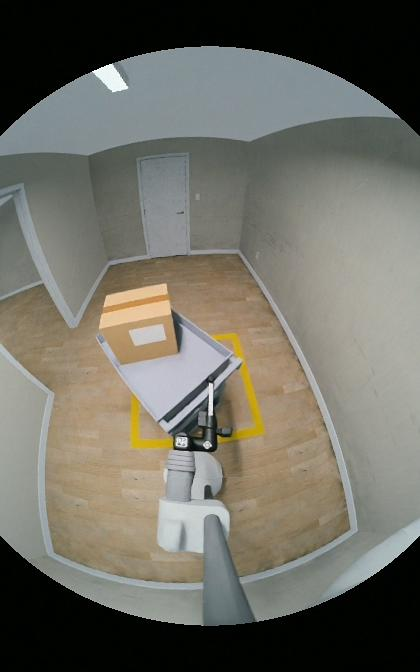

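move(r1={"base":{"strafe_m":-0.34,"translate_m":-0.3},"pace":"slow"}, blocking=false, cameras=[])

wait(seconds=7, cameras=[])

move(r1={"base":{"strafe_m":0.32,"translate_m":-0.12},"pace":"slow"}, blocking=false, cameras=[])

wait(seconds=7, cameras=["r1_head_camera","r1_head_right_camera"])

Scene clock: 1816.50 s.
move: r1 moving
r1.base_odometry: x=+1.035 y=+0.435 heading=+1.316
r1.turned_by_wheels: +0.001
r1.turned_by_imu: +0.001
r1.base_tilt: forward=-1.5 right=+1.2
r1.lidar_m: 0.25 0.25 1.67 1.50 1.51 1.21 1.07 1.07 1.34 1.24 1.26 0.50
r1.base_status: translate_m moving; strafe_m moving
r1.joint_positions: lift_m=+0.690 arm_m=+0.000 wrist_yaw_rad=+0.003 wrist_pitch_rad=+0.010 wrist_roll_rad=+1.569 gripper_m=-0.029
r1.joint_status: not commanded
r1.measured_speeds: translate_m=-0.032 strafe_m=-0.038 rotate_rad=+0.004 lift_m=+0.000 arm_m=+0.000 wrist_yaw_rad=+0.000 wrist_pitch_rad=+0.000 wrist_roll_rad=+0.000
r1.motor_effort: lift_m=+18(18) arm_m=-4(4) wheel_0=+9(9) wheel_1=-3(6) wheel_2=+8(10)
r1.servo_current: wrist_yaw_rad=52(72) wrist_pitch_rad=59(65) wrist_roll_rad=52(59) gripper_m=52(59)
r1.hand_pose: x=+0.4596 y=-0.0864 z=+0.8653 quat_wxyz=(+0.708, +0.706, +0.005, -0.002) (m; r1's base frame)
r1.wrist_depth_mm: - - - - - 1661 1205 / - - - - - 1661 1229 / - - - 317 - 1618 1138 / - - - - 340 357 359 / - - - 259 262 1756 1281 / - - - 186 229 1618 - / - - 178 150 199 - -
r2.base_odometry: x=-2.366 y=-2.385 heading=-0.882
r2.turned_by_wheels: +0.000
r2.turned_by_imu: +0.000
r2.base_tilt: forward=-0.7 right=+0.0
r2.lidar_m: 0.46 3.30 3.69 4.71 3.40 1.78 1.45 1.43 1.39 1.15 1.03 0.60
r2.base_status: not commanded
r2.joint_positions: lift_m=+0.940 arm_m=+0.050 wrist_yaw_rad=+0.019 wrist_pitch_rad=+0.007 wrist_roll_rad=+0.000 gripper_m=-0.024
r2.joint_status: not commanded
r2.measured_speeds: all 0
r2.motor_effort: lift_m=+21(21) arm_m=-7(7) wheel_0=+12(12) wheel_1=-1(1) wheel_2=+17(18)
r2.servo_current: wrist_yaw_rad=104(124) wrist_pitch_rad=46(52) wrist_roll_rad=52(59) gripper_m=98(104)
r2.contact_limits: translate_m 0.6
r2.hand_pose: x=+0.5111 y=-0.0818 z=+1.1158 quat_wxyz=(+1.000, +0.000, +0.004, +0.010) (m; r2's base frame)
r2.wrist_depth_mm: - - 235 250 259 272 283 / - - 235 251 262 273 285 / - - 238 254 263 277 287 / - - 240 254 264 278 290 / - - 241 255 266 279 290 / - - 180 182 263 281 294 / - 240 244 - 267 289 296
pictures: none
No camera images: "cameras" was empty.

Scene clock: 1821.80 s.
earlier move: r1 done
r1.base_odometry: x=+1.281 y=+0.070 heading=+1.317
r1.turned_by_wheels: +0.000
r1.turned_by_imu: +0.001
r1.base_tilt: forward=-1.6 right=+1.3
r1.lidar_m: 0.25 0.25 0.48 1.77 1.33 0.81 0.71 0.72 0.92 0.97 0.98 0.56
r1.base_status: done
r1.joint_positions: lift_m=+0.690 arm_m=+0.000 wrist_yaw_rad=+0.010 wrist_pitch_rad=+0.010 wrist_roll_rad=+1.569 gripper_m=-0.029
r1.joint_status: not commanded
r1.measured_speeds: all 0
r1.motor_effort: lift_m=+18(18) arm_m=+1(4) wheel_0=+11(15) wheel_1=+2(6) wheel_2=+7(11)
r1.servo_current: wrist_yaw_rad=59(91) wrist_pitch_rad=59(72) wrist_roll_rad=52(72) gripper_m=52(59)
r1.hand_pose: x=+0.4601 y=-0.0846 z=+0.8653 quat_wxyz=(+0.708, +0.706, +0.007, +0.000) (m; r1's base frame)
r1.wrist_depth_mm: - - - - - - 1160 / - - - - - 1618 1205 / - - - - - 1708 1182 / - - - 338 - 373 373 / - - - - 312 1661 1229 / - - - 186 239 1708 1308 / - - 177 - 178 521 -
r2.base_odometry: x=-2.366 y=-2.385 heading=-0.882
r2.turned_by_wheels: +0.000
r2.turned_by_imu: +0.001
r2.base_tilt: forward=-0.7 right=+0.0
r2.lidar_m: 0.45 3.30 3.70 4.70 3.38 1.80 1.44 1.43 1.39 1.17 1.06 0.58
r2.base_status: not commanded
r2.joint_positions: lift_m=+0.940 arm_m=+0.050 wrist_yaw_rad=+0.019 wrist_pitch_rad=+0.007 wrist_roll_rad=+0.000 gripper_m=-0.024
r2.joint_status: not commanded
r2.measured_speeds: all 0
r2.on_its_own: wrist_yaw_rad is at rest, and its servo_current (117 mA) is outside its rest range (0 to 104 mA)
r2.motor_effort: lift_m=+21(21) arm_m=-7(7) wheel_0=+12(13) wheel_1=-1(2) wheel_2=+17(18)
r2.servo_current: wrist_yaw_rad=117(124) wrist_pitch_rad=52(59) wrist_roll_rad=52(59) gripper_m=98(104)
r2.contact_limits: translate_m 0.6
r2.hand_pose: x=+0.5111 y=-0.0818 z=+1.1158 quat_wxyz=(+1.000, +0.000, +0.004, +0.010) (m; r2's base frame)
r2.wrist_depth_mm: - - 235 250 260 272 283 / - - 236 250 262 273 285 / - - 237 253 262 277 286 / - - 239 254 265 278 289 / - - 241 256 266 279 291 / - - 179 182 264 282 293 / - 241 244 - 268 287 297
wait: 5.30 of 7 s (r1 has come to rest)
pictures: none
No camera images: "cameras" was empty.

Scene clock: 1822.30 s.
move: r1 moving
r1.base_odometry: x=+1.269 y=+0.068 heading=+1.317
r1.turned_by_wheels: +0.000
r1.turned_by_imu: +0.000
r1.base_tilt: forward=-1.6 right=+1.3
r1.lidar_m: 0.25 0.25 0.52 1.77 1.29 0.82 0.72 0.72 0.90 0.99 1.00 0.52
r1.base_status: translate_m moving; strafe_m moving
r1.joint_positions: lift_m=+0.690 arm_m=+0.000 wrist_yaw_rad=+0.010 wrist_pitch_rad=+0.010 wrist_roll_rad=+1.569 gripper_m=-0.029
r1.joint_status: not commanded
r1.measured_speeds: translate_m=-0.017 strafe_m=+0.046 rotate_rad=-0.002 lift_m=+0.000 arm_m=+0.000 wrist_yaw_rad=+0.000 wrist_pitch_rad=+0.000 wrist_roll_rad=+0.000
r1.motor_effort: lift_m=+18(18) arm_m=+3(3) wheel_0=-4(10) wheel_1=+6(11) wheel_2=+4(8)
r1.servo_current: wrist_yaw_rad=72(85) wrist_pitch_rad=52(72) wrist_roll_rad=20(59) gripper_m=52(59)
r1.hand_pose: x=+0.4601 y=-0.0846 z=+0.8653 quat_wxyz=(+0.708, +0.706, +0.007, +0.000) (m; r1's base frame)
r1.wrist_depth_mm: - - - - - - 1182 / - - - - - 1576 1182 / - - - - - 1708 1229 / - - - 336 368 368 373 / - - - - 309 1618 1205 / - - - 186 239 1576 1255 / - - 177 - 194 132 -
r2.base_odometry: x=-2.366 y=-2.385 heading=-0.882
r2.turned_by_wheels: +0.000
r2.turned_by_imu: +0.000
r2.base_tilt: forward=-0.6 right=+0.0
r2.lidar_m: 0.44 3.30 3.70 4.71 3.43 1.77 1.44 1.43 1.39 1.13 1.08 0.59
r2.base_status: not commanded
r2.joint_positions: lift_m=+0.940 arm_m=+0.050 wrist_yaw_rad=+0.019 wrist_pitch_rad=+0.007 wrist_roll_rad=+0.000 gripper_m=-0.024
r2.joint_status: not commanded
r2.measured_speeds: all 0
r2.motor_effort: lift_m=+21(21) arm_m=-7(7) wheel_0=+12(13) wheel_1=-1(1) wheel_2=+17(18)
r2.servo_current: wrist_yaw_rad=111(117) wrist_pitch_rad=46(52) wrist_roll_rad=46(52) gripper_m=104(104)
r2.contact_limits: translate_m 0.6
r2.hand_pose: x=+0.5111 y=-0.0818 z=+1.1158 quat_wxyz=(+1.000, +0.000, +0.004, +0.010) (m; r2's base frame)
r2.wrist_depth_mm: - - 236 250 260 273 283 / - - 236 250 260 274 285 / - - 237 253 263 276 286 / - - 240 255 266 278 289 / - - 240 256 268 279 291 / - - 179 181 265 282 291 / - 241 245 - 267 287 296
pictures: none
No camera images: "cameras" was empty.

Scene clock: 1826.50 s.
earlier move: r1 done
r1.base_odometry: x=+0.942 y=+0.034 heading=+1.316
r1.turned_by_wheels: -0.001
r1.turned_by_imu: -0.001
r1.base_tilt: forward=-1.6 right=+1.3
r1.lidar_m: 0.27 0.25 1.61 1.44 1.20 0.74 0.66 0.67 0.84 1.30 1.32 0.49
r1.base_status: done
r1.joint_positions: lift_m=+0.690 arm_m=+0.000 wrist_yaw_rad=-0.005 wrist_pitch_rad=+0.010 wrist_roll_rad=+1.569 gripper_m=-0.029
r1.joint_status: not commanded
r1.measured_speeds: all 0
r1.motor_effort: lift_m=+18(18) arm_m=+4(4) wheel_0=-5(11) wheel_1=+2(11) wheel_2=+0(8)
r1.servo_current: wrist_yaw_rad=52(85) wrist_pitch_rad=65(72) wrist_roll_rad=52(65) gripper_m=52(59)
r1.hand_pose: x=+0.4588 y=-0.0889 z=+0.8653 quat_wxyz=(+0.708, +0.706, +0.002, -0.005) (m; r1's base frame)
r1.wrist_depth_mm: - - - - - 1576 1182 / - - - 283 - 1708 1229 / - - - - 329 338 343 / - - - - 291 1708 1205 / - - - 258 252 1756 - / - - - 185 183 1708 - / - 508 181 126 206 132 -
r2.base_odometry: x=-2.366 y=-2.385 heading=-0.882
r2.turned_by_wheels: +0.000
r2.turned_by_imu: +0.001
r2.base_tilt: forward=-0.6 right=+0.0
r2.lidar_m: 0.47 3.31 3.67 4.70 3.38 1.76 1.44 1.42 1.43 1.15 1.07 0.60
r2.base_status: not commanded
r2.joint_positions: lift_m=+0.940 arm_m=+0.050 wrist_yaw_rad=+0.019 wrist_pitch_rad=+0.007 wrist_roll_rad=+0.000 gripper_m=-0.024
r2.joint_status: not commanded
r2.measured_speeds: all 0
r2.on_its_own: wrist_yaw_rad is at rest, and its servo_current (111 mA) is outside its rest range (0 to 104 mA)
r2.motor_effort: lift_m=+21(21) arm_m=-7(7) wheel_0=+12(13) wheel_1=-1(2) wheel_2=+17(18)
r2.servo_current: wrist_yaw_rad=111(130) wrist_pitch_rad=46(59) wrist_roll_rad=52(59) gripper_m=98(104)
r2.contact_limits: translate_m 0.6
r2.hand_pose: x=+0.5111 y=-0.0819 z=+1.1158 quat_wxyz=(+1.000, +0.000, +0.004, +0.010) (m; r2's base frame)
r2.wrist_depth_mm: - - 236 250 259 272 283 / - - 236 251 263 273 286 / - - 237 253 263 276 289 / - - 240 254 265 277 290 / - - 241 255 265 279 290 / - - 179 182 265 283 293 / - 240 245 - 268 287 296
wait: 4.20 of 7 s (r1 has come to rest)
pictures: r1_head_camera, r1_head_right_camera
Images, in order (width x height): r1_head_camera 420x560, r1_head_right_camera 420x672.

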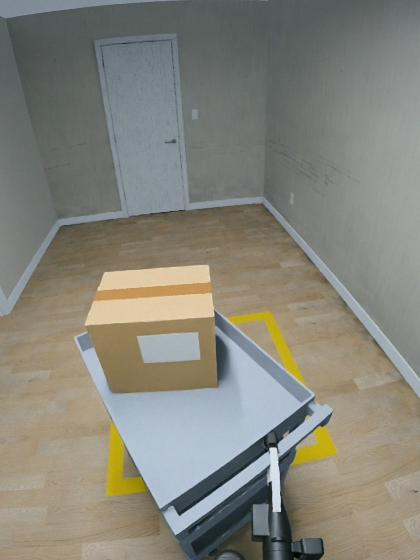

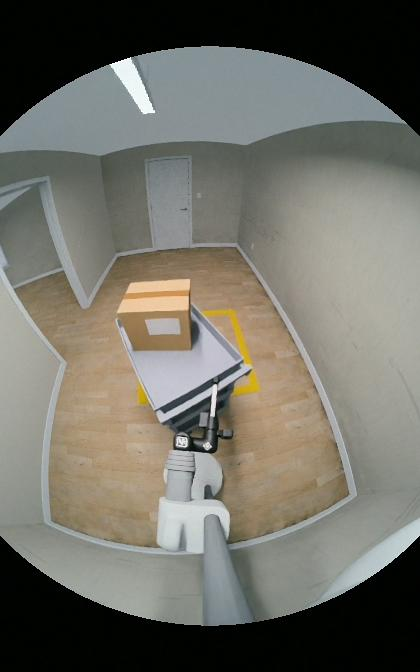

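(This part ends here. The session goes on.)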